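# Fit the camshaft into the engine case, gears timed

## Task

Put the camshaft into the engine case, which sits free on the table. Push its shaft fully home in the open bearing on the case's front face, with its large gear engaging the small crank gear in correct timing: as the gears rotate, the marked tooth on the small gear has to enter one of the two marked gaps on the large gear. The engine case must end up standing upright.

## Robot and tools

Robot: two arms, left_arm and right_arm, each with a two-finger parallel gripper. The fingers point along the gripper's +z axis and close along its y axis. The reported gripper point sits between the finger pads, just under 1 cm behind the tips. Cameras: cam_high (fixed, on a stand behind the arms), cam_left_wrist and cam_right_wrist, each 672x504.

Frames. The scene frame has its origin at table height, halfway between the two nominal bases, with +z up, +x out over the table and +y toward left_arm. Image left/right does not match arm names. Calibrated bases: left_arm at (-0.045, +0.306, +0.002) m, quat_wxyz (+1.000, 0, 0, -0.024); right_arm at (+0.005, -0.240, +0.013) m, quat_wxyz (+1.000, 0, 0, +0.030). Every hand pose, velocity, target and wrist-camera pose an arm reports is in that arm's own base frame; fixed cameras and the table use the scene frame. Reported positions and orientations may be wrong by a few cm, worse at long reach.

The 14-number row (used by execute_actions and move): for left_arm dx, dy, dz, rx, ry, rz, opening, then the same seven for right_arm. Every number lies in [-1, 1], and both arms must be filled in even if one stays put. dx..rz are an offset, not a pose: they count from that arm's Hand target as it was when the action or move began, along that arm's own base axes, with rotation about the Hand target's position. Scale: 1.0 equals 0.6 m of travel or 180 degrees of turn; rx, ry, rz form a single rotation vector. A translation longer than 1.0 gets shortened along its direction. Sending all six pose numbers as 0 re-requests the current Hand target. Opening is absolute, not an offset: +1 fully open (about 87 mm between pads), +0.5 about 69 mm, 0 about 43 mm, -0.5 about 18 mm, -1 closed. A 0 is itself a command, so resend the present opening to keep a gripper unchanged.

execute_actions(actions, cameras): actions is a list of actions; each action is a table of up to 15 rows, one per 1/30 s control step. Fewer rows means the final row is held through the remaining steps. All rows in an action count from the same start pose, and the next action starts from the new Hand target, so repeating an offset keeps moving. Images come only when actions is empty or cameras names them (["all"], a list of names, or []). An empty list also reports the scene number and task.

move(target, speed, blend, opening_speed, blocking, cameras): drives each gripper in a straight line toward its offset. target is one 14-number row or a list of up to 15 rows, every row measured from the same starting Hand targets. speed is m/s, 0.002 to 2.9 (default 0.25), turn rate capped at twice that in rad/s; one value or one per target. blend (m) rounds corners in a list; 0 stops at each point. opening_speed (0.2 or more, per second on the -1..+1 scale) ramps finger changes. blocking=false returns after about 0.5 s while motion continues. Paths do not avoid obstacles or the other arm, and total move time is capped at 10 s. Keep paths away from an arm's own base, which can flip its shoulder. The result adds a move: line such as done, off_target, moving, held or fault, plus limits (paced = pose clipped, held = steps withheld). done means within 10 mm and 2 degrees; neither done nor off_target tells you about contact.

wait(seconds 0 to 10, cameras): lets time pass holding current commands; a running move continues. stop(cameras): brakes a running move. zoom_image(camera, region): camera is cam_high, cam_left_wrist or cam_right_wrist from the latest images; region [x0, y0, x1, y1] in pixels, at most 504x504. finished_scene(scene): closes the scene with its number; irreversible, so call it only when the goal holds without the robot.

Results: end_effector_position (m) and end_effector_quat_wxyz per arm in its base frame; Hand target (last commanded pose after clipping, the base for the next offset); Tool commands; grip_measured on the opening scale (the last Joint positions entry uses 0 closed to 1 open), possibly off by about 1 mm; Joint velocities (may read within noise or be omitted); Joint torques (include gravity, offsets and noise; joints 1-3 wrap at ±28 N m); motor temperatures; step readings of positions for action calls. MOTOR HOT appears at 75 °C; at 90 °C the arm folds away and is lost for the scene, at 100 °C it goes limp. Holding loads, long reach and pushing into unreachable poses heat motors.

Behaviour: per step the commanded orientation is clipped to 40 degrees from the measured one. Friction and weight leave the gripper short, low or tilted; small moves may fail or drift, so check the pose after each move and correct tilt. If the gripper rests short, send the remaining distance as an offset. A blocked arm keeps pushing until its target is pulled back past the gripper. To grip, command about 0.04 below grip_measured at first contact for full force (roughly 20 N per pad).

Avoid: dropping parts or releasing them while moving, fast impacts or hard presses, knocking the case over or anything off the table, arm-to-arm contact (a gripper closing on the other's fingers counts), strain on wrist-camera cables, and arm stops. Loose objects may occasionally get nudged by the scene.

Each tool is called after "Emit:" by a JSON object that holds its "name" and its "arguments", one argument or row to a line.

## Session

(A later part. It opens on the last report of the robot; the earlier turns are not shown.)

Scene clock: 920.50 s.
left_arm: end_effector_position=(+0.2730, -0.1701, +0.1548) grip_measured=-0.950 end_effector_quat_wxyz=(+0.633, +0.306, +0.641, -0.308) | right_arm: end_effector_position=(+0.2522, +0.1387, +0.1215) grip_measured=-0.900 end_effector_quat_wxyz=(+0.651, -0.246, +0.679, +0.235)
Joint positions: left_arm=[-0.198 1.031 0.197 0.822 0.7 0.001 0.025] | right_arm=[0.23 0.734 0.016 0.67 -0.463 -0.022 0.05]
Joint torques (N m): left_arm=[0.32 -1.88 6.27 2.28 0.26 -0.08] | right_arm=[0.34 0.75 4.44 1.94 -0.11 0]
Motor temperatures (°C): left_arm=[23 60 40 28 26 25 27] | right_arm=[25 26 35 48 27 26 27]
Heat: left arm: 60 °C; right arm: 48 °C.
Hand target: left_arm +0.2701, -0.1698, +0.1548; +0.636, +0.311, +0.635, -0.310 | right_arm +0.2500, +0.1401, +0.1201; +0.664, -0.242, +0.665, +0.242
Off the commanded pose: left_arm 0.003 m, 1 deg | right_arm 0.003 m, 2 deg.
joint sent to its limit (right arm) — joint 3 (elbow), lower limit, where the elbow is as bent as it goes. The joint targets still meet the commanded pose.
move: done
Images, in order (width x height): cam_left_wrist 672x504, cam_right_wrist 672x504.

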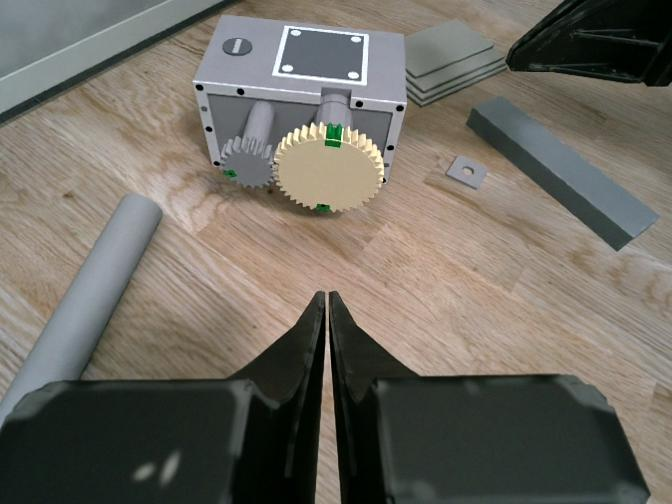

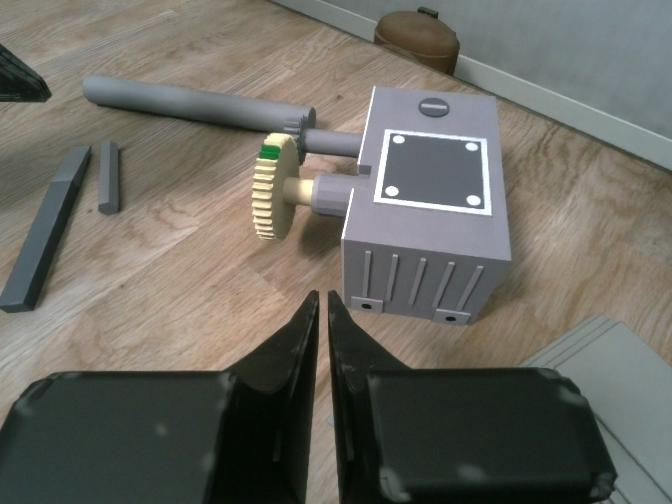

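Emit:
{"name": "zoom_image", "arguments": {
  "camera": "cam_left_wrist",
  "region": [215, 160, 250, 195]
}}

Emit:
{"name": "zoom_image", "arguments": {
  "camera": "cam_left_wrist",
  "region": [245, 160, 285, 200]
}}

Emit:
{"name": "zoom_image", "arguments": {
  "camera": "cam_left_wrist",
  "region": [270, 175, 310, 215]
}}

Emit:
{"name": "zoom_image", "arguments": {
  "camera": "cam_left_wrist",
  "region": [295, 185, 335, 225]
}}

Emit:
{"name": "zoom_image", "arguments": {
  "camera": "cam_left_wrist",
  "region": [215, 130, 255, 175]
}}

Emit:
{"name": "zoom_image", "arguments": {
  "camera": "cam_left_wrist",
  "region": [245, 130, 285, 175]
}}

Scaled by 14.400 from the camera's 672x504 image, which has a finer 960x720 frame.

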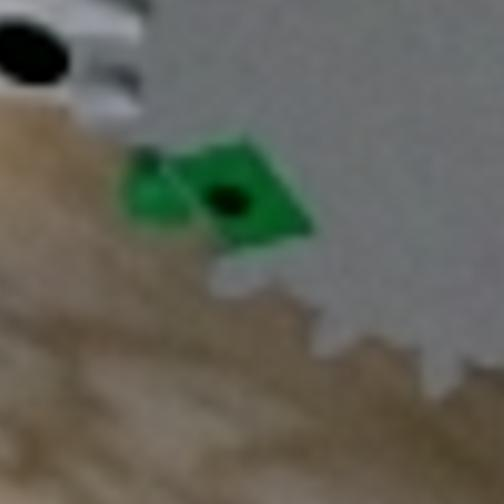

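Scaled by 12.600 from the camera's 672x504 image, which has a finer 960x720 frame.

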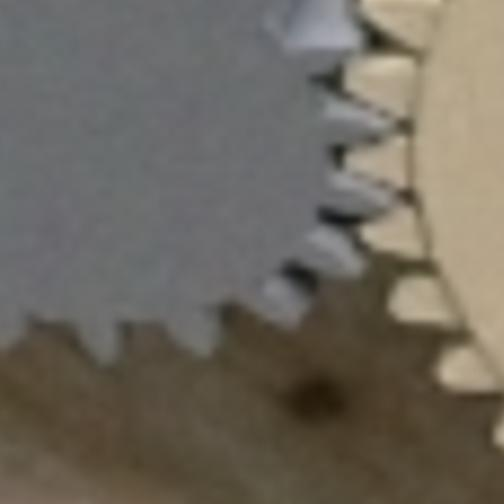

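Scaled by 12.600 from the camera's 672x504 image, which has a finer 960x720 frame.

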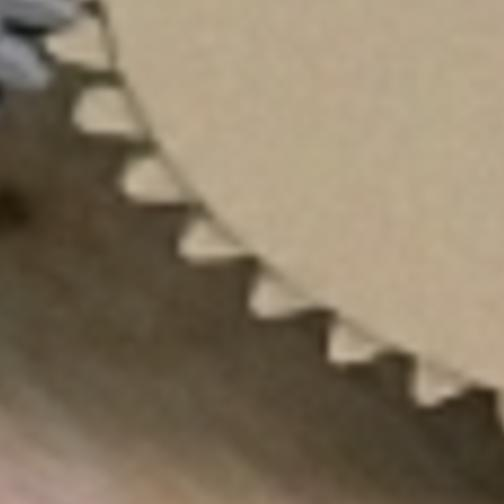

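Scaled by 12.600 from the camera's 672x504 image, which has a finer 960x720 frame.

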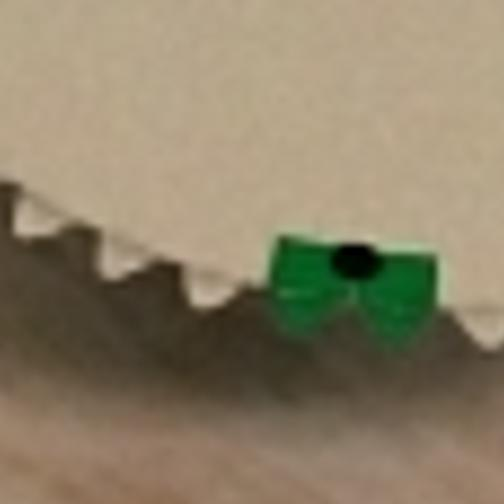

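Scaled by 11.200 from the camera's 672x504 image, which has a finer 960x720 frame.

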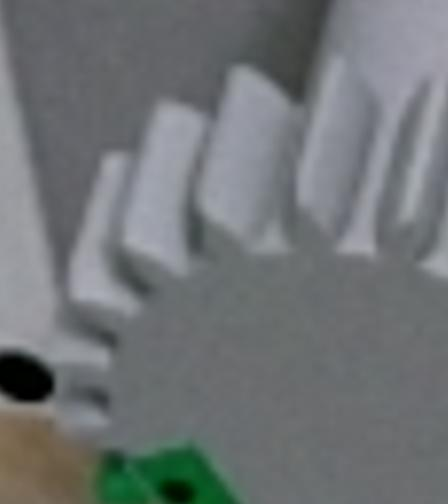

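Scaled by 11.200 from the camera's 672x504 image, which has a finer 960x720 frame.

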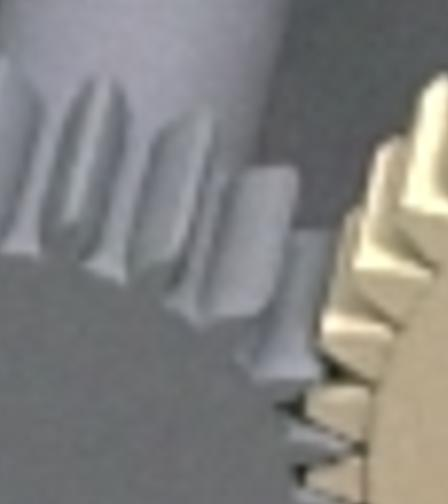

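Emit:
{"name": "move", "arguments": {
  "target": [
    [0.052,-0.075,0.067,0.0,0.0,0.0,0.0,0,0,0,0,0,0,-0.9],
    [0.132,-0.195,0.05,0.0231,0.4924,0.3585,0.0,0,0,0,0,0,0,-0.9]
  ],
  "speed": [0.25,0.25],
  "blend": 0.02,
  "cameras": ["cam_left_wrist","cam_right_wrist"]
}}

Scene clock: 986.97 s.
left_arm: end_effector_position=(+0.3587, -0.2937, +0.1929) grip_measured=+0.000 end_effector_quat_wxyz=(+0.120, -0.305, +0.940, -0.095) | right_arm: end_effector_position=(+0.2522, +0.1387, +0.1215) grip_measured=-0.900 end_effector_quat_wxyz=(+0.651, -0.246, +0.679, +0.235)
Joint positions: left_arm=[-0.632 2.199 2.414 -1.489 -0.082 -1.248 0.5] | right_arm=[0.23 0.734 0.016 0.67 -0.463 -0.022 0.05]
Joint torques (N m): left_arm=[0.25 -8.24 8.81 0.22 0.05 -0.17] | right_arm=[0.34 0.7 4.44 1.94 -0.1 0]
Motor temperatures (°C): left_arm=[23 39 39 39 26 25 26] | right_arm=[25 26 35 48 27 26 27]
Heat: left arm: 39 °C; right arm: 48 °C.
Hand target: left_arm +0.3492, -0.2868, +0.1847; +0.086, -0.312, +0.945, -0.058 | right_arm +0.2500, +0.1401, +0.1201; +0.664, -0.242, +0.665, +0.242
Off the commanded pose: left_arm 0.014 m, 6 deg | right_arm 0.003 m, 2 deg.
joint sent to its limit (left arm) — joint 4 (wrist pitch), lower limit. The joint targets still meet the commanded pose.
joint sent to its limit (right arm) — joint 3 (elbow), lower limit, where the elbow is as bent as it goes. The joint targets still meet the commanded pose.
move: off_target (left_arm)
Images, in order (width x height): cam_left_wrist 672x504, cam_right_wrist 672x504.

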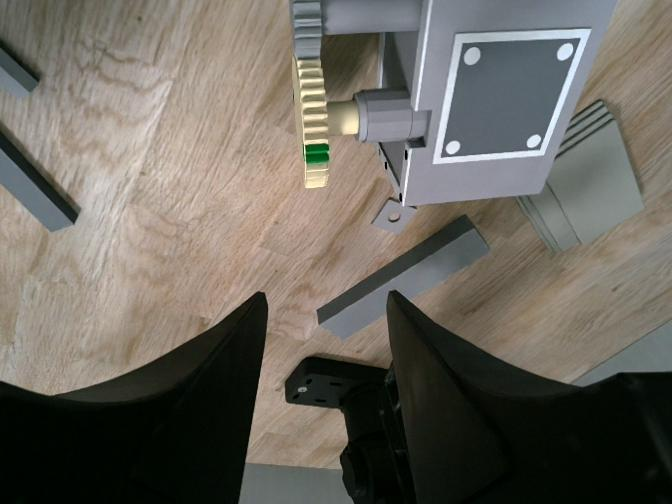

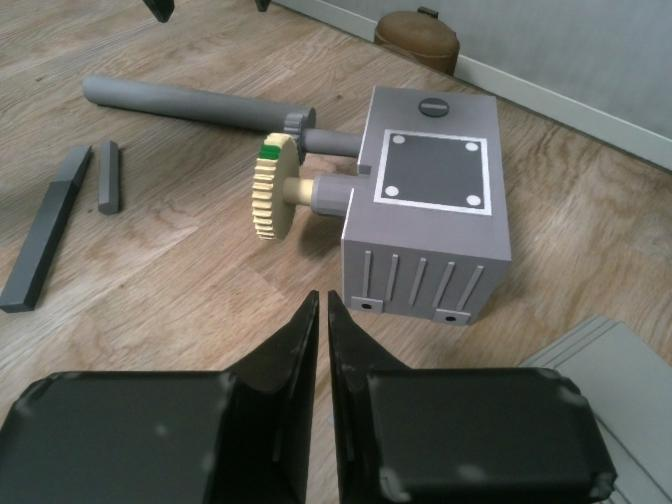

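Emit:
{"name": "move", "arguments": {
  "target": [0.0285,-0.0138,-0.092,0,0,0,0.0,0,0,0,0,0,0,-0.9],
  "speed": 0.12,
  "cameras": ["cam_left_wrist"]
}}

Scene clock: 992.77 s.
left_arm: end_effector_position=(+0.3670, -0.2965, +0.1412) grip_measured=+0.000 end_effector_quat_wxyz=(+0.100, -0.308, +0.944, -0.068) | right_arm: end_effector_position=(+0.2522, +0.1387, +0.1215) grip_measured=-0.900 end_effector_quat_wxyz=(+0.651, -0.246, +0.679, +0.235)
Joint positions: left_arm=[-0.626 2.244 2.285 -1.384 -0.081 -1.248 0.5] | right_arm=[0.23 0.734 0.016 0.67 -0.463 -0.022 0.05]
Joint torques (N m): left_arm=[0.32 -9.03 6.32 0.79 0.03 -0.09] | right_arm=[0.34 0.73 4.45 1.94 -0.1 0]
Heat: left arm: 40 °C; right arm: 48 °C.
Hand target: left_arm +0.3664, -0.2951, +0.1296; +0.086, -0.312, +0.944, -0.058 | right_arm +0.2500, +0.1401, +0.1201; +0.664, -0.242, +0.665, +0.242
Off the commanded pose: left_arm 0.012 m, 2 deg | right_arm 0.003 m, 2 deg.
joint sent to its limit (right arm) — joint 3 (elbow), lower limit, where the elbow is as bent as it goes. The joint targets still meet the commanded pose.
move: off_target (left_arm)
Images, in order (width x height): cam_left_wrist 672x504.

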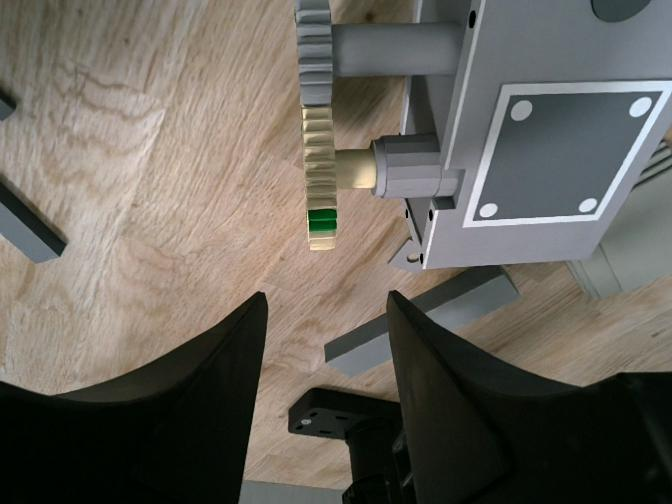

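Emit:
{"name": "move", "arguments": {
  "target": [0.01,0.0017,-0.075,0,0,0,0.0,0,0,0,0,0,0,-0.9],
  "speed": 0.06,
  "cameras": ["cam_left_wrist","cam_right_wrist"]
}}

Scene clock: 1006.23 s.
left_arm: end_effector_position=(+0.3752, -0.2972, +0.0912) grip_measured=+0.000 end_effector_quat_wxyz=(+0.097, -0.313, +0.943, -0.064) | right_arm: end_effector_position=(+0.2522, +0.1387, +0.1215) grip_measured=-0.900 end_effector_quat_wxyz=(+0.651, -0.246, +0.679, +0.235)
Joint positions: left_arm=[-0.617 2.244 2.084 -1.192 -0.079 -1.248 0.5] | right_arm=[0.23 0.734 0.016 0.67 -0.463 -0.022 0.05]
Joint torques (N m): left_arm=[0.31 -10.45 6.06 0.77 0.04 0] | right_arm=[0.32 0.72 4.44 1.94 -0.1 0]
Motor temperatures (°C): left_arm=[23 44 38 34 26 25 26] | right_arm=[25 26 35 48 27 26 27]
Heat: left arm: 44 °C; right arm: 48 °C.
Hand target: left_arm +0.3724, -0.2941, +0.0846; +0.086, -0.312, +0.944, -0.058 | right_arm +0.2500, +0.1401, +0.1201; +0.664, -0.242, +0.665, +0.242
Off the commanded pose: left_arm 0.008 m, 1 deg | right_arm 0.003 m, 2 deg.
joint sent to its limit (right arm) — joint 3 (elbow), lower limit, where the elbow is as bent as it goes. The joint targets still meet the commanded pose.
move: done
Images, in order (width x height): cam_left_wrist 672x504, cam_right_wrist 672x504.

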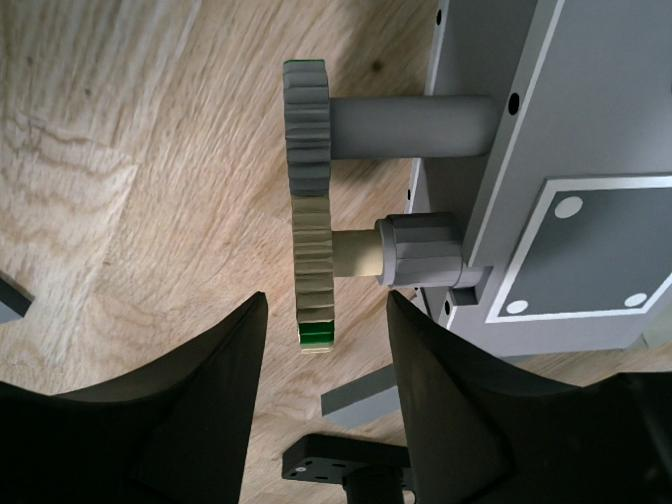

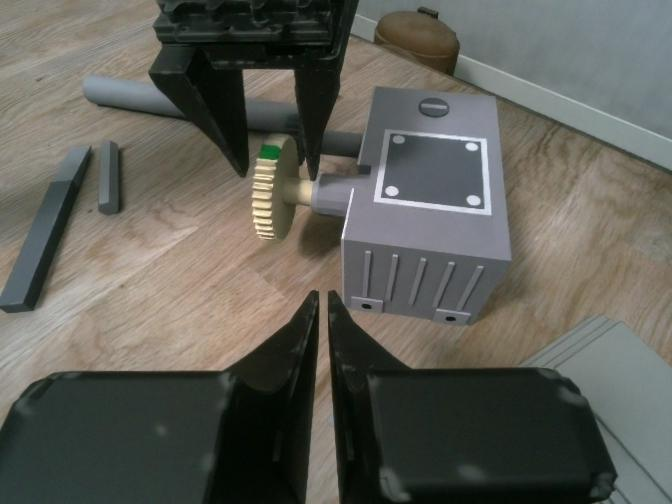

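Emit:
{"name": "move", "arguments": {
  "target": [
    [-0.005,0.0065,0.003,0,0,0,0.0,0,0,0,0,0,0,-0.9],
    [-0.005,0.0065,0.003,0,0,0,-0.95,0,0,0,0,0,0,-0.9]
  ],
  "speed": 0.05,
  "opening_speed": 0.5,
  "cameras": ["cam_left_wrist"]
}}

Scene clock: 1015.13 s.
left_arm: end_effector_position=(+0.3725, -0.2937, +0.0828) grip_measured=-0.631 end_effector_quat_wxyz=(+0.091, -0.308, +0.945, -0.057) | right_arm: end_effector_position=(+0.2522, +0.1387, +0.1215) grip_measured=-0.900 end_effector_quat_wxyz=(+0.651, -0.246, +0.679, +0.235)
Joint positions: left_arm=[-0.613 2.244 2.054 -1.179 -0.077 -1.236 0.184] | right_arm=[0.23 0.734 0.016 0.67 -0.463 -0.022 0.05]
Joint torques (N m): left_arm=[0.32 -12.29 6.01 0.69 0.03 -0.1] | right_arm=[0.32 0.7 4.45 1.93 -0.1 0]
Heat: left arm: 47 °C; right arm: 48 °C.
Hand target: left_arm +0.3693, -0.2902, +0.0864; +0.086, -0.312, +0.945, -0.058 | right_arm +0.2500, +0.1401, +0.1201; +0.664, -0.242, +0.665, +0.242
Off the commanded pose: left_arm 0.006 m, 1 deg | right_arm 0.003 m, 2 deg.
joint sent to its limit (right arm) — joint 3 (elbow), lower limit, where the elbow is as bent as it goes. The joint targets still meet the commanded pose.
move: done
Images, in order (width x height): cam_left_wrist 672x504.

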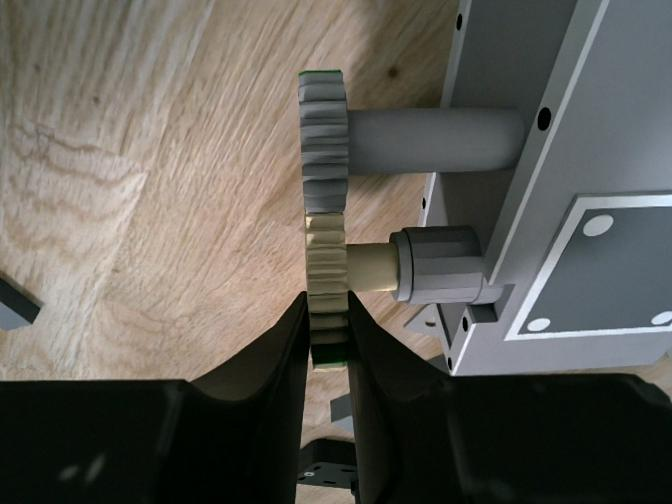

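Emit:
{"name": "move", "arguments": {
  "target": [
    [-0.007,0.0095,0,0.004,0.003,0.006,-0.95,0,0,0,0,0,0,-0.9],
    [-0.012,0.0165,0,-0.004,-0.003,-0.006,-0.95,0,0,0,0,0,0,-0.9],
    [-0.016,0.022,0,0.004,0.003,0.006,-0.95,0,0,0,0,0,0,-0.9],
    [-0.02,0.0275,0,-0.004,-0.003,-0.006,-0.95,0,0,0,0,0,0,-0.9],
    [-0.02,0.0275,0,0,0,0,-0.95,0,0,0,0,0,0,-0.9]
  ],
  "speed": 0.08,
  "blend": 0.004,
  "cameras": ["cam_left_wrist","cam_right_wrist"]
}}

Scene clock: 1025.63 s.
left_arm: end_effector_position=(+0.3701, -0.2894, +0.0811) grip_measured=-0.626 end_effector_quat_wxyz=(+0.099, -0.306, +0.943, -0.083) | right_arm: end_effector_position=(+0.2522, +0.1387, +0.1215) grip_measured=-0.900 end_effector_quat_wxyz=(+0.651, -0.246, +0.679, +0.235)
Joint positions: left_arm=[-0.601 2.165 1.908 -1.062 -0.056 -1.222 0.187] | right_arm=[0.23 0.734 0.016 0.67 -0.463 -0.022 0.05]
Joint torques (N m): left_arm=[0.62 -12.57 6.48 0.12 -0.18 -0.08] | right_arm=[0.32 0.72 4.44 1.94 -0.11 0]
Motor temperatures (°C): left_arm=[23 51 38 32 26 25 26] | right_arm=[25 26 35 48 27 26 27]
Heat: left arm: 51 °C; right arm: 48 °C.
Hand target: left_arm +0.3574, -0.2736, +0.0863; +0.086, -0.312, +0.945, -0.058 | right_arm +0.2500, +0.1401, +0.1201; +0.664, -0.242, +0.665, +0.242
Off the commanded pose: left_arm 0.021 m, 3 deg | right_arm 0.003 m, 2 deg.
joint sent to its limit (right arm) — joint 3 (elbow), lower limit, where the elbow is as bent as it goes. The joint targets still meet the commanded pose.
move: off_target (left_arm)
Images, in order (width x height): cam_left_wrist 672x504, cam_right_wrist 672x504.

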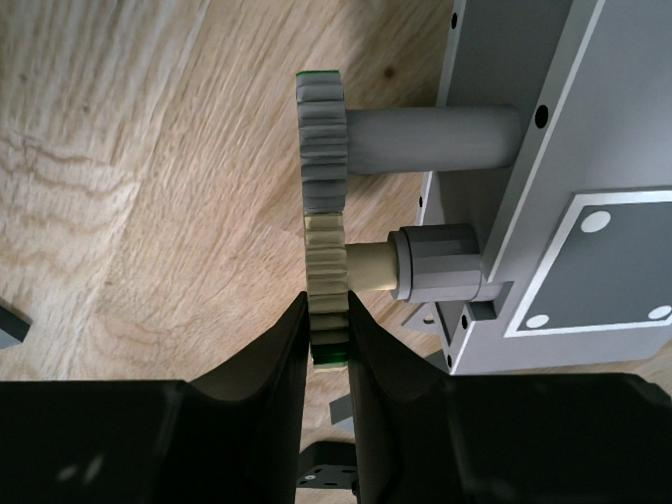

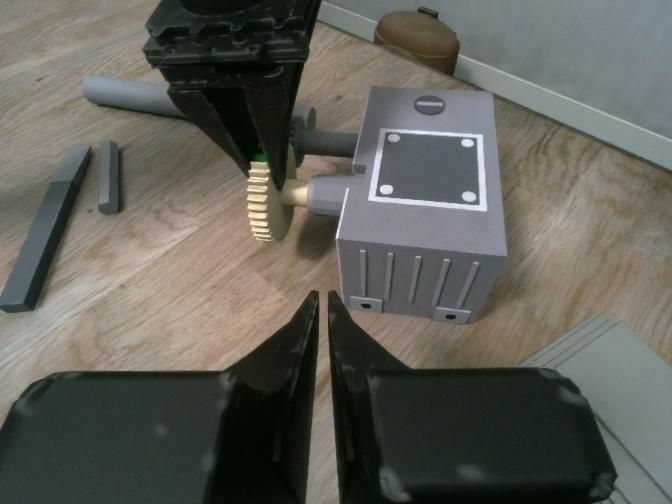

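Emit:
{"name": "move", "arguments": {
  "target": [
    [0.012,-0.016,0,0.02,0.015,0.012,-0.95,0,0,0,0,0,0,-0.9],
    [0.010,-0.014,0,-0.012,-0.009,-0.014,-0.95,0,0,0,0,0,0,-0.9],
    [0.008,-0.012,0,0.022,0.016,-0.014,-0.95,0,0,0,0,0,0,-0.9],
    [0.006,-0.009,0,-0.012,-0.009,0.014,-0.95,0,0,0,0,0,0,-0.9],
    [0.004,-0.006,0,0.022,0.016,0.014,-0.95,0,0,0,0,0,0,-0.9],
    [0.002,-0.003,0,-0.010,-0.008,-0.014,-0.95,0,0,0,0,0,0,-0.9],
    [0.0,0.0,0,0.02,0.015,0.0,-0.95,0,0,0,0,0,0,-0.9],
    [0.0,0.0,0,0.006,0.004,0.0,-0.95,0,0,0,0,0,0,-0.9]
  ],
  "speed": 0.12,
  "blend": 0.004,
  "cameras": ["cam_left_wrist","cam_right_wrist"]
}}

Scene clock: 1039.47 s.
left_arm: end_effector_position=(+0.3625, -0.2804, +0.0817) grip_measured=-0.637 end_effector_quat_wxyz=(+0.084, -0.307, +0.947, -0.052) | right_arm: end_effector_position=(+0.2522, +0.1387, +0.1215) grip_measured=-0.900 end_effector_quat_wxyz=(+0.651, -0.246, +0.679, +0.235)
Joint positions: left_arm=[-0.599 2.187 1.959 -1.155 -0.069 -1.22 0.181] | right_arm=[0.23 0.734 0.016 0.67 -0.463 -0.022 0.05]
Joint torques (N m): left_arm=[0.14 -12.67 5.14 0.59 -0.14 -0.11] | right_arm=[0.35 0.73 4.42 1.94 -0.11 0]
Heat: left arm: 51 °C; right arm: 48 °C.
Hand target: left_arm +0.3573, -0.2736, +0.0864; +0.083, -0.311, +0.946, -0.047 | right_arm +0.2500, +0.1401, +0.1201; +0.664, -0.242, +0.665, +0.242
Off the commanded pose: left_arm 0.010 m, 1 deg | right_arm 0.003 m, 2 deg.
joint sent to its limit (right arm) — joint 3 (elbow), lower limit, where the elbow is as bent as it goes. The joint targets still meet the commanded pose.
move: done
Images, in order (width x height): cam_left_wrist 672x504, cam_right_wrist 672x504.

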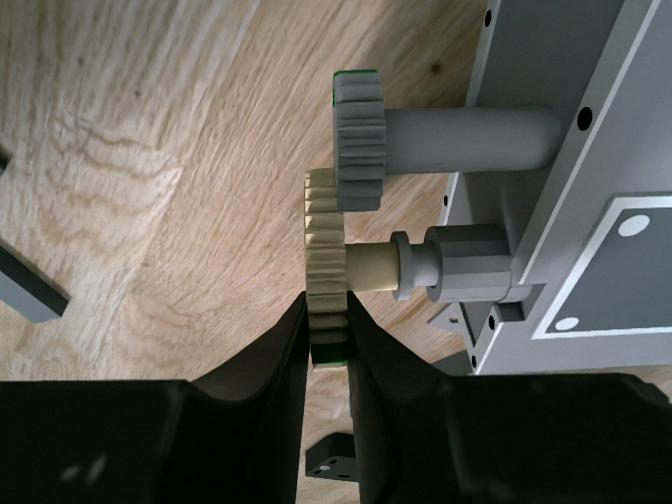

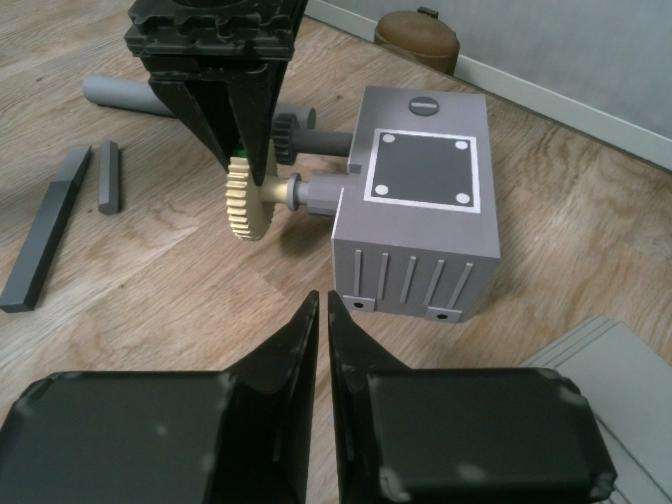

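Emit:
{"name": "move", "arguments": {
  "target": [
    [-0.002,0.003,0,0.014,0.011,0.012,-0.95,0,0,0,0,0,0,-0.9],
    [-0.004,0.006,0,-0.014,-0.011,-0.012,-0.95,0,0,0,0,0,0,-0.9],
    [-0.006,0.0085,0,0.014,0.011,-0.012,-0.95,0,0,0,0,0,0,-0.9],
    [-0.008,0.011,0,-0.014,-0.011,0.012,-0.95,0,0,0,0,0,0,-0.9],
    [-0.008,0.011,0,0.012,0.009,0,-0.95,0,0,0,0,0,0,-0.9],
    [-0.008,0.011,0,0,0,0,-0.95,0,0,0,0,0,0,-0.9]
  ],
  "speed": 0.12,
  "blend": 0.004,
  "cameras": ["cam_left_wrist","cam_right_wrist"]
}}

Scene clock: 1052.97 s.
left_arm: end_effector_position=(+0.3585, -0.2741, +0.0820) grip_measured=-0.634 end_effector_quat_wxyz=(+0.086, -0.310, +0.945, -0.053) | right_arm: end_effector_position=(+0.2522, +0.1387, +0.1215) grip_measured=-0.900 end_effector_quat_wxyz=(+0.651, -0.246, +0.679, +0.235)
Joint positions: left_arm=[-0.594 2.15 1.901 -1.131 -0.071 -1.222 0.183] | right_arm=[0.23 0.734 0.016 0.67 -0.463 -0.022 0.05]
Joint torques (N m): left_arm=[0.14 -12.29 5.48 0.56 -0.12 -0.03] | right_arm=[0.36 0.76 4.45 1.94 -0.1 0]
Heat: left arm: 54 °C; right arm: 48 °C.
Hand target: left_arm +0.3525, -0.2672, +0.0865; +0.083, -0.311, +0.946, -0.047 | right_arm +0.2500, +0.1401, +0.1201; +0.664, -0.242, +0.665, +0.242
Off the commanded pose: left_arm 0.010 m, 1 deg | right_arm 0.003 m, 2 deg.
joint sent to its limit (right arm) — joint 3 (elbow), lower limit, where the elbow is as bent as it goes. The joint targets still meet the commanded pose.
move: done
Images, in order (width x height): cam_left_wrist 672x504, cam_right_wrist 672x504.

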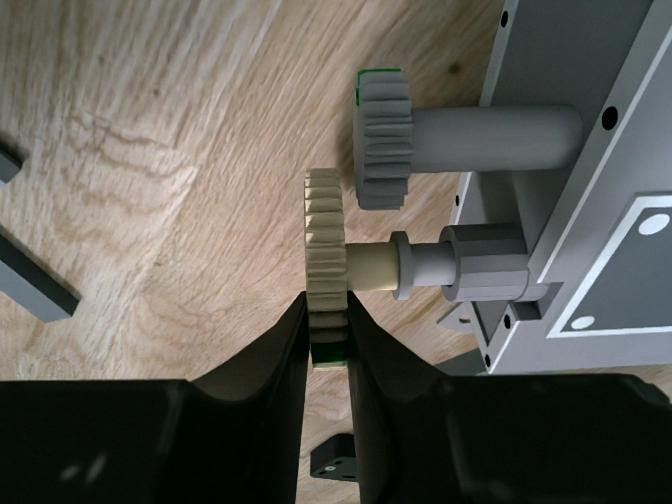

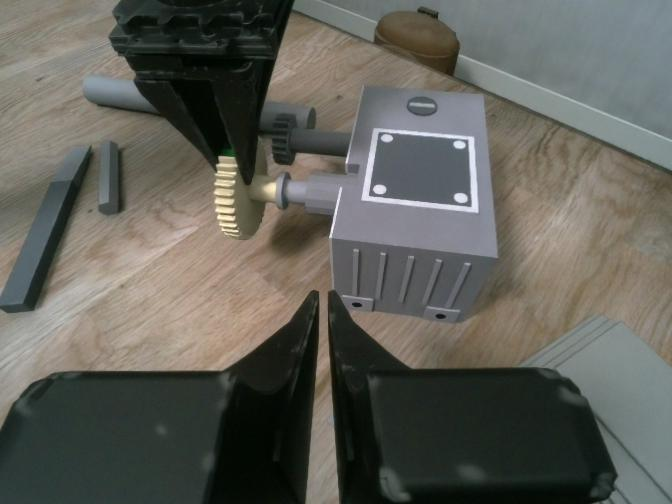

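Emit:
{"name": "move", "arguments": {
  "target": [0.006,-0.014,-0.0006,0.0315,-0.042,0,-0.95,0,0,0,0,0,0,-0.9],
  "speed": 0.08,
  "cameras": ["cam_left_wrist","cam_right_wrist"]
}}

Emit:
{"name": "zoom_image", "arguments": {
  "camera": "cam_left_wrist",
  "region": [335, 45, 435, 215]
}}

Emit:
{"name": "zoom_image", "arguments": {
  "camera": "cam_left_wrist",
  "region": [280, 150, 380, 380]
}}

Scene clock: 1063.93 s.
left_arm: end_effector_position=(+0.3551, -0.2781, +0.0816) grip_measured=-0.640 end_effector_quat_wxyz=(+0.143, -0.304, +0.942, -0.022) | right_arm: end_effector_position=(+0.2522, +0.1387, +0.1215) grip_measured=-0.900 end_effector_quat_wxyz=(+0.651, -0.246, +0.679, +0.235)
Joint positions: left_arm=[-0.66 2.132 1.875 -1.113 -0.211 -1.263 0.18] | right_arm=[0.23 0.734 0.016 0.67 -0.463 -0.022 0.05]
Joint torques (N m): left_arm=[-0.92 -11.99 5.44 0.93 -0.57 -0.08] | right_arm=[0.34 0.75 4.45 1.94 -0.1 0]
Motor temperatures (°C): left_arm=[23 57 38 30 26 25 27] | right_arm=[25 26 35 48 27 26 27]
Heat: left arm: 57 °C; right arm: 48 °C.
Hand target: left_arm +0.3562, -0.2755, +0.0860; +0.160, -0.303, +0.939, -0.021 | right_arm +0.2500, +0.1401, +0.1201; +0.664, -0.242, +0.665, +0.242
Off the commanded pose: left_arm 0.005 m, 2 deg | right_arm 0.003 m, 2 deg.
joint sent to its limit (right arm) — joint 3 (elbow), lower limit, where the elbow is as bent as it goes. The joint targets still meet the commanded pose.
move: done
Images, in order (width x height): cam_left_wrist 672x504, cam_right_wrist 672x504.

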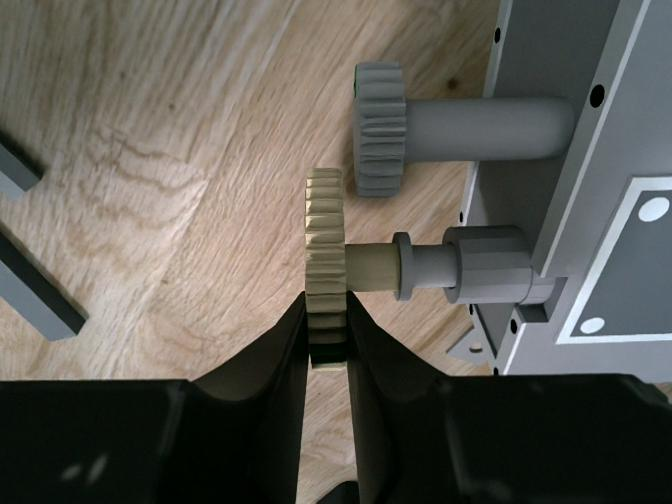

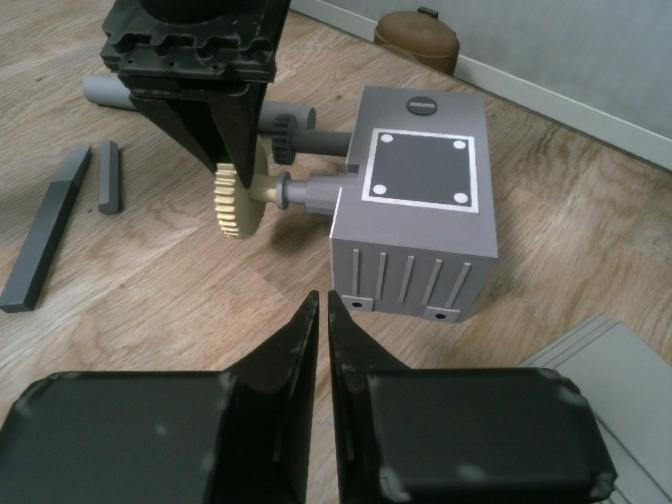

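Scaled by 2.965 from the camera's 672x504 image, which has a finer 960x720 frame.

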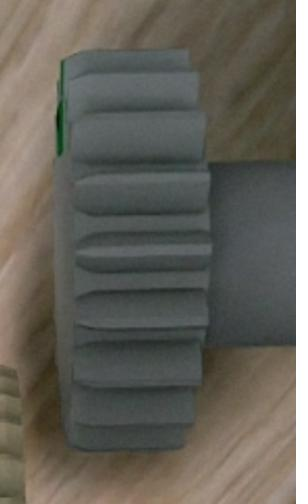

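Scaled by 2.191 from the camera's 672x504 image, which has a finer 960x720 frame.

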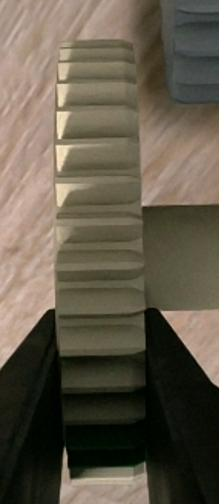

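Emit:
{"name": "zoom_image", "arguments": {
  "camera": "cam_left_wrist",
  "region": [295, 310, 360, 375]
}}

Scaled by 7.754 from the camera's 672x504 image, which has a finer 960x720 frame.

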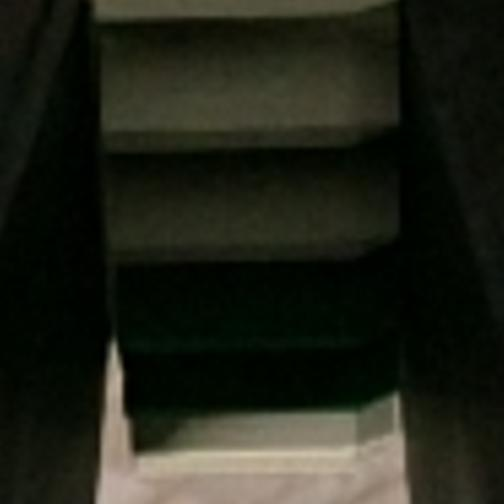

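Emit:
{"name": "move", "arguments": {
  "target": [
    [0.005,-0.007,0,0.000,-0.013,0.008,-0.95,0,0,0,0,0,0,-0.9],
    [0.008,-0.011,0,0.010,0.001,-0.008,-0.95,0,0,0,0,0,0,-0.9],
    [0.010,-0.0135,0,-0.005,-0.015,-0.008,-0.95,0,0,0,0,0,0,-0.9],
    [0.012,-0.016,0,0.013,0.002,0.008,-0.95,0,0,0,0,0,0,-0.9],
    [0.012,-0.016,0,-0.005,-0.015,0.008,-0.95,0,0,0,0,0,0,-0.9],
    [0.012,-0.016,0,0.005,-0.007,0,-0.95,0,0,0,0,0,0,-0.9]
  ],
  "speed": 0.1,
  "blend": 0.004,
  "cameras": ["cam_left_wrist","cam_right_wrist"]
}}

Scene clock: 1086.70 s.
left_arm: end_effector_position=(+0.3569, -0.2811, +0.0821) grip_measured=-0.640 end_effector_quat_wxyz=(+0.159, -0.308, +0.938, -0.014) | right_arm: end_effector_position=(+0.2522, +0.1387, +0.1215) grip_measured=-0.900 end_effector_quat_wxyz=(+0.651, -0.246, +0.679, +0.235)
Joint positions: left_arm=[-0.678 2.142 1.893 -1.12 -0.25 -1.286 0.18] | right_arm=[0.23 0.734 0.016 0.67 -0.463 -0.022 0.05]
Joint torques (N m): left_arm=[-0.91 -9.5 9.89 0.82 -0.47 0.03] | right_arm=[0.31 0.7 4.44 1.94 -0.1 0]
Motor temperatures (°C): left_arm=[23 57 37 31 26 25 27] | right_arm=[25 26 35 48 27 26 27]
Heat: left arm: 57 °C; right arm: 48 °C.
Hand target: left_arm +0.3634, -0.2850, +0.0860; +0.173, -0.301, +0.938, -0.017 | right_arm +0.2500, +0.1401, +0.1201; +0.664, -0.242, +0.665, +0.242
Off the commanded pose: left_arm 0.009 m, 2 deg | right_arm 0.003 m, 2 deg.
joint sent to its limit (right arm) — joint 3 (elbow), lower limit, where the elbow is as bent as it goes. The joint targets still meet the commanded pose.
move: done
Images, in order (width x height): cam_left_wrist 672x504, cam_right_wrist 672x504.

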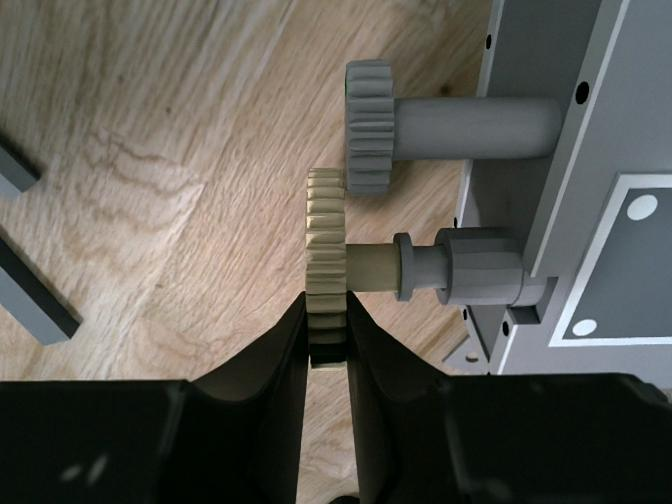

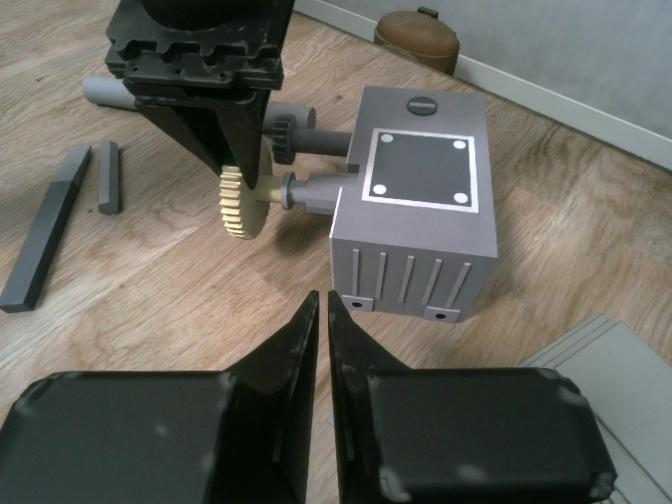

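Emit:
{"name": "zoom_image", "arguments": {
  "camera": "cam_left_wrist",
  "region": [335, 50, 405, 200]
}}

Emit:
{"name": "zoom_image", "arguments": {
  "camera": "cam_left_wrist",
  "region": [295, 310, 360, 375]
}}

Scaled by 3.360 from the camera's 672x504 image, which has a finer 960x720 frame.

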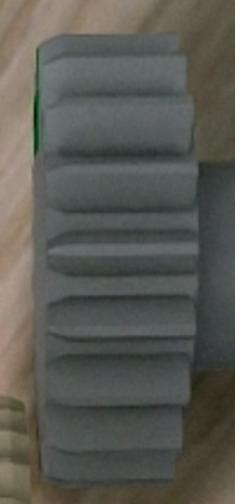

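Scaled by 7.754 from the camera's 672x504 image, which has a finer 960x720 frame.

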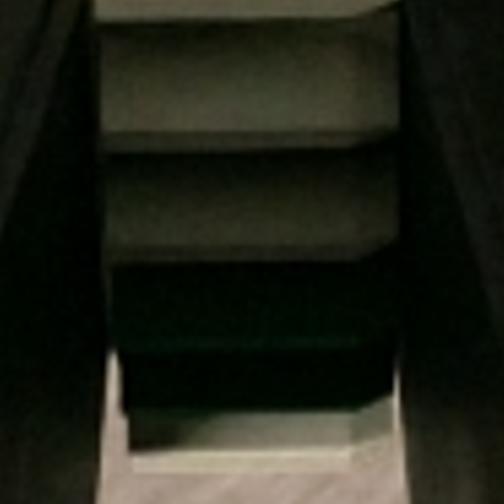

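Emit:
{"name": "move", "arguments": {
  "target": [
    [0.003,-0.004,0,0.006,-0.008,0.008,-0.95,0,0,0,0,0,0,-0.9],
    [0.005,-0.006,0,-0.006,0.008,-0.008,-0.95,0,0,0,0,0,0,-0.9],
    [0.006,-0.008,0,-0.013,-0.010,-0.008,-0.95,0,0,0,0,0,0,-0.9],
    [0.007,-0.009,0,0.013,0.010,0.008,-0.95,0,0,0,0,0,0,-0.9],
    [0.008,-0.010,0,0.006,-0.008,0.008,-0.95,0,0,0,0,0,0,-0.9],
    [0.008,-0.011,0,-0.006,0.008,-0.008,-0.95,0,0,0,0,0,0,-0.9],
    [0.008,-0.011,0,0,0,0,-0.95,0,0,0,0,0,0,-0.9]
  ],
  "speed": 0.1,
  "blend": 0.004,
  "cameras": ["cam_left_wrist","cam_right_wrist"]
}}

Scene clock: 1104.60 s.
left_arm: end_effector_position=(+0.3576, -0.2837, +0.0805) grip_measured=-0.632 end_effector_quat_wxyz=(+0.147, -0.303, +0.942, +0.006) | right_arm: end_effector_position=(+0.2522, +0.1387, +0.1215) grip_measured=-0.900 end_effector_quat_wxyz=(+0.651, -0.246, +0.679, +0.235)
Joint positions: left_arm=[-0.682 2.207 1.996 -1.205 -0.252 -1.284 0.184] | right_arm=[0.23 0.734 0.016 0.67 -0.463 -0.022 0.05]
Joint torques (N m): left_arm=[-0.98 -11.93 6.12 1.34 -0.48 -0.05] | right_arm=[0.34 0.73 4.44 1.93 -0.1 0]
Heat: left arm: 54 °C; right arm: 48 °C.
Hand target: left_arm +0.3681, -0.2917, +0.0859; +0.173, -0.301, +0.938, -0.017 | right_arm +0.2500, +0.1401, +0.1201; +0.664, -0.242, +0.665, +0.242
Off the commanded pose: left_arm 0.014 m, 4 deg | right_arm 0.003 m, 2 deg.
joint sent to its limit (right arm) — joint 3 (elbow), lower limit, where the elbow is as bent as it goes. The joint targets still meet the commanded pose.
move: off_target (left_arm)
Images, in order (width x height): cam_left_wrist 672x504, cam_right_wrist 672x504.

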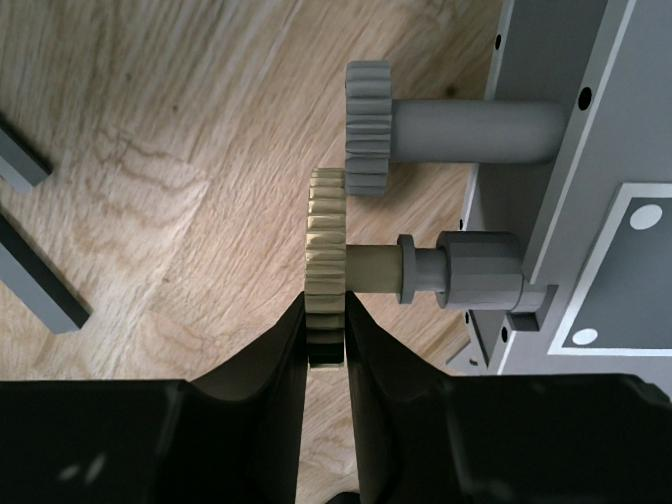

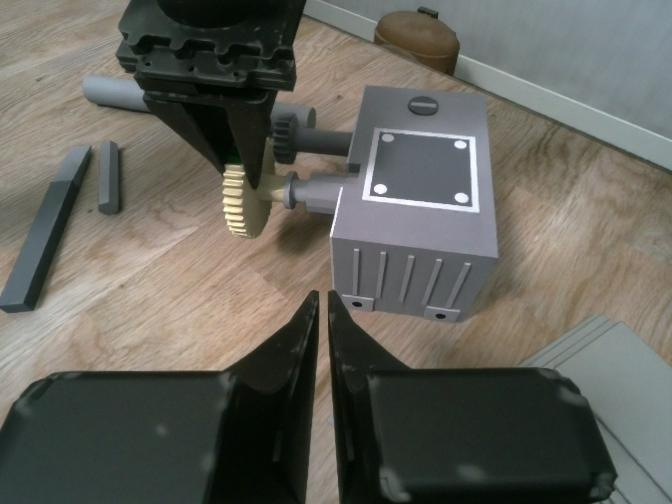

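Emit:
{"name": "move", "arguments": {
  "target": [
    [-0.0098,0.003,0.003,-0.022,-0.016,0.01,-0.95,0,0,0,0,0,0,-0.9],
    [-0.0088,0.002,0.003,0.006,0.004,-0.012,-0.95,0,0,0,0,0,0,-0.9],
    [-0.0088,0.002,0.003,-0.024,-0.018,-0.012,-0.95,0,0,0,0,0,0,-0.9],
    [-0.0078,0.001,0.003,0.006,0.004,0.012,-0.95,0,0,0,0,0,0,-0.9],
    [-0.0068,0.0,0.003,-0.01,-0.017,0.012,-0.95,0,0,0,0,0,0,-0.9],
    [-0.0068,0.0,0.003,-0.014,0.003,-0.012,-0.95,0,0,0,0,0,0,-0.9],
    [-0.006,-0.001,0.003,-0.006,-0.004,0,-0.95,0,0,0,0,0,0,-0.9]
  ],
  "speed": 0.1,
  "blend": 0.004,
  "cameras": ["cam_left_wrist","cam_right_wrist"]
}}

Scene clock: 1116.83 s.
left_arm: end_effector_position=(+0.3583, -0.2853, +0.0828) grip_measured=-0.640 end_effector_quat_wxyz=(+0.164, -0.302, +0.939, -0.020) | right_arm: end_effector_position=(+0.2522, +0.1387, +0.1215) grip_measured=-0.900 end_effector_quat_wxyz=(+0.651, -0.246, +0.679, +0.235)
Joint positions: left_arm=[-0.684 2.141 1.891 -1.103 -0.253 -1.279 0.18] | right_arm=[0.23 0.734 0.016 0.67 -0.463 -0.022 0.05]
Joint torques (N m): left_arm=[-1.1 -9.37 10.52 0.84 -0.39 -0.13] | right_arm=[0.31 0.7 4.44 1.93 -0.1 0]
Motor temperatures (°C): left_arm=[23 55 39 31 26 25 27] | right_arm=[25 26 35 48 27 26 27]
Heat: left arm: 55 °C; right arm: 48 °C.
Hand target: left_arm +0.3646, -0.2923, +0.0878; +0.176, -0.303, +0.936, -0.028 | right_arm +0.2500, +0.1401, +0.1200; +0.664, -0.242, +0.665, +0.242
Off the commanded pose: left_arm 0.011 m, 2 deg | right_arm 0.003 m, 2 deg.
joint sent to its limit (right arm) — joint 3 (elbow), lower limit, where the elbow is as bent as it goes. The joint targets still meet the commanded pose.
move: off_target (left_arm)
Images, in order (width x height): cam_left_wrist 672x504, cam_right_wrist 672x504.

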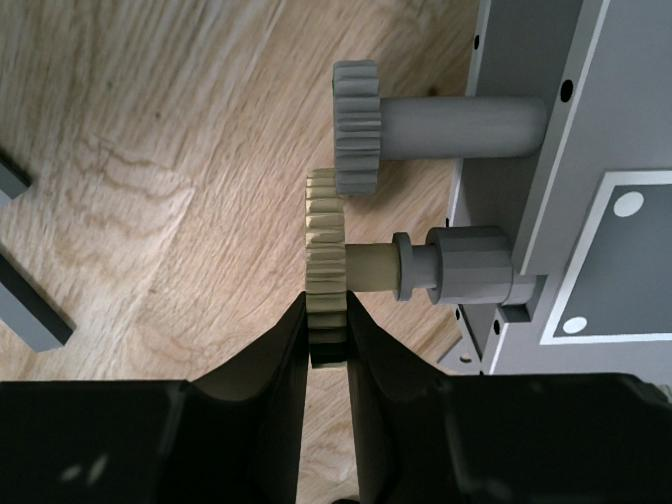

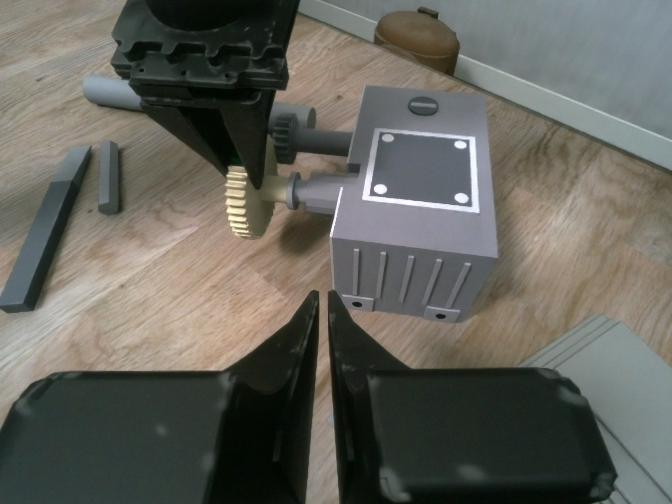

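Emit:
{"name": "move", "arguments": {
  "target": [
    [0.002,-0.003,0,-0.014,-0.011,0.01,-0.95,0,0,0,0,0,0,-0.9],
    [0.003,-0.005,0,0.012,0.009,-0.01,-0.95,0,0,0,0,0,0,-0.9],
    [0.003,-0.005,0,-0.016,-0.012,-0.012,-0.95,0,0,0,0,0,0,-0.9],
    [0.004,-0.006,0,0.012,0.009,0.012,-0.95,0,0,0,0,0,0,-0.9],
    [0.004,-0.006,0,0.004,-0.008,0.012,-0.95,0,0,0,0,0,0,-0.9],
    [0.004,-0.006,0,-0.006,0.008,-0.012,-0.95,0,0,0,0,0,0,-0.9],
    [0.004,-0.006,0,0,0,0,-0.95,0,0,0,0,0,0,-0.9]
  ],
  "speed": 0.1,
  "blend": 0.004,
  "cameras": ["cam_left_wrist","cam_right_wrist"]
}}

Emit:
{"name": "zoom_image", "arguments": {
  "camera": "cam_left_wrist",
  "region": [280, 50, 400, 380]
}}

Scene clock: 1130.60 s.
left_arm: end_effector_position=(+0.3601, -0.2891, +0.0817) grip_measured=-0.640 end_effector_quat_wxyz=(+0.154, -0.305, +0.940, -0.010) | right_arm: end_effector_position=(+0.2522, +0.1387, +0.1215) grip_measured=-0.900 end_effector_quat_wxyz=(+0.651, -0.246, +0.679, +0.235)
Joint positions: left_arm=[-0.686 2.191 1.97 -1.162 -0.248 -1.29 0.18] | right_arm=[0.23 0.734 0.016 0.67 -0.463 -0.022 0.05]
Joint torques (N m): left_arm=[-1.22 -11.93 6.37 1.24 -0.46 -0.07] | right_arm=[0.34 0.73 4.46 1.94 -0.1 0]
Heat: left arm: 53 °C; right arm: 48 °C.
Hand target: left_arm +0.3670, -0.2959, +0.0879; +0.176, -0.303, +0.936, -0.028 | right_arm +0.2500, +0.1401, +0.1200; +0.664, -0.242, +0.665, +0.242
Off the commanded pose: left_arm 0.011 m, 3 deg | right_arm 0.003 m, 2 deg.
joint sent to its limit (right arm) — joint 3 (elbow), lower limit, where the elbow is as bent as it goes. The joint targets still meet the commanded pose.
move: off_target (left_arm)
Images, in order (width x height): cam_left_wrist 672x504, cam_right_wrist 672x504.

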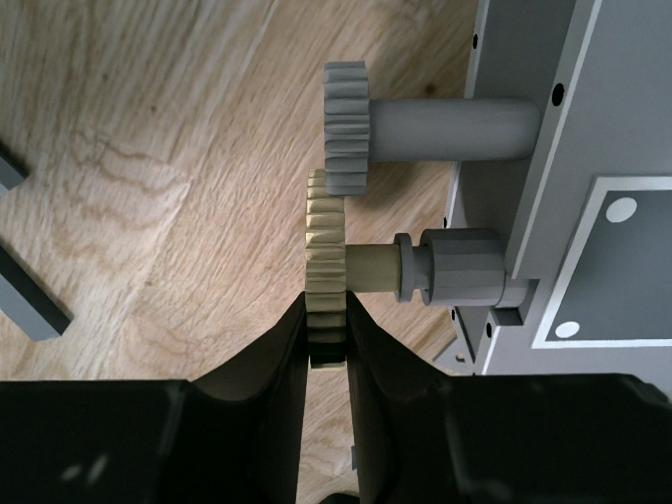

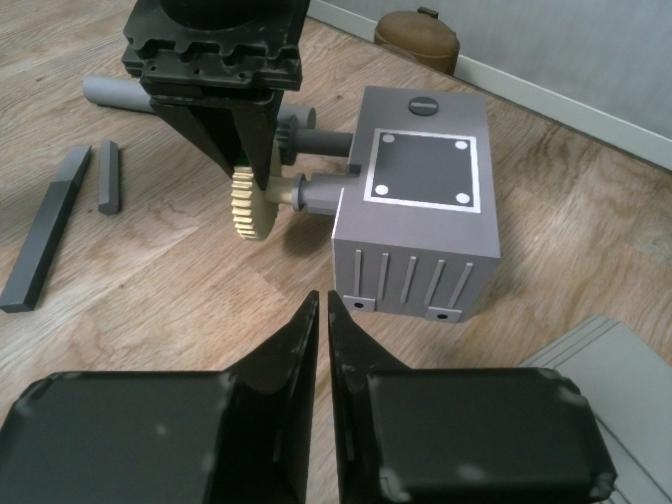

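Scaled by 1.527 from the camera's 672x504 image, which has a finer 960x720 frame.

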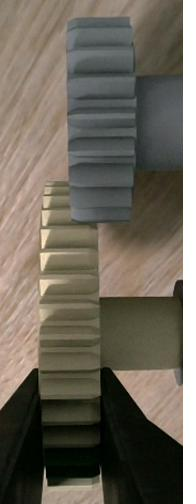

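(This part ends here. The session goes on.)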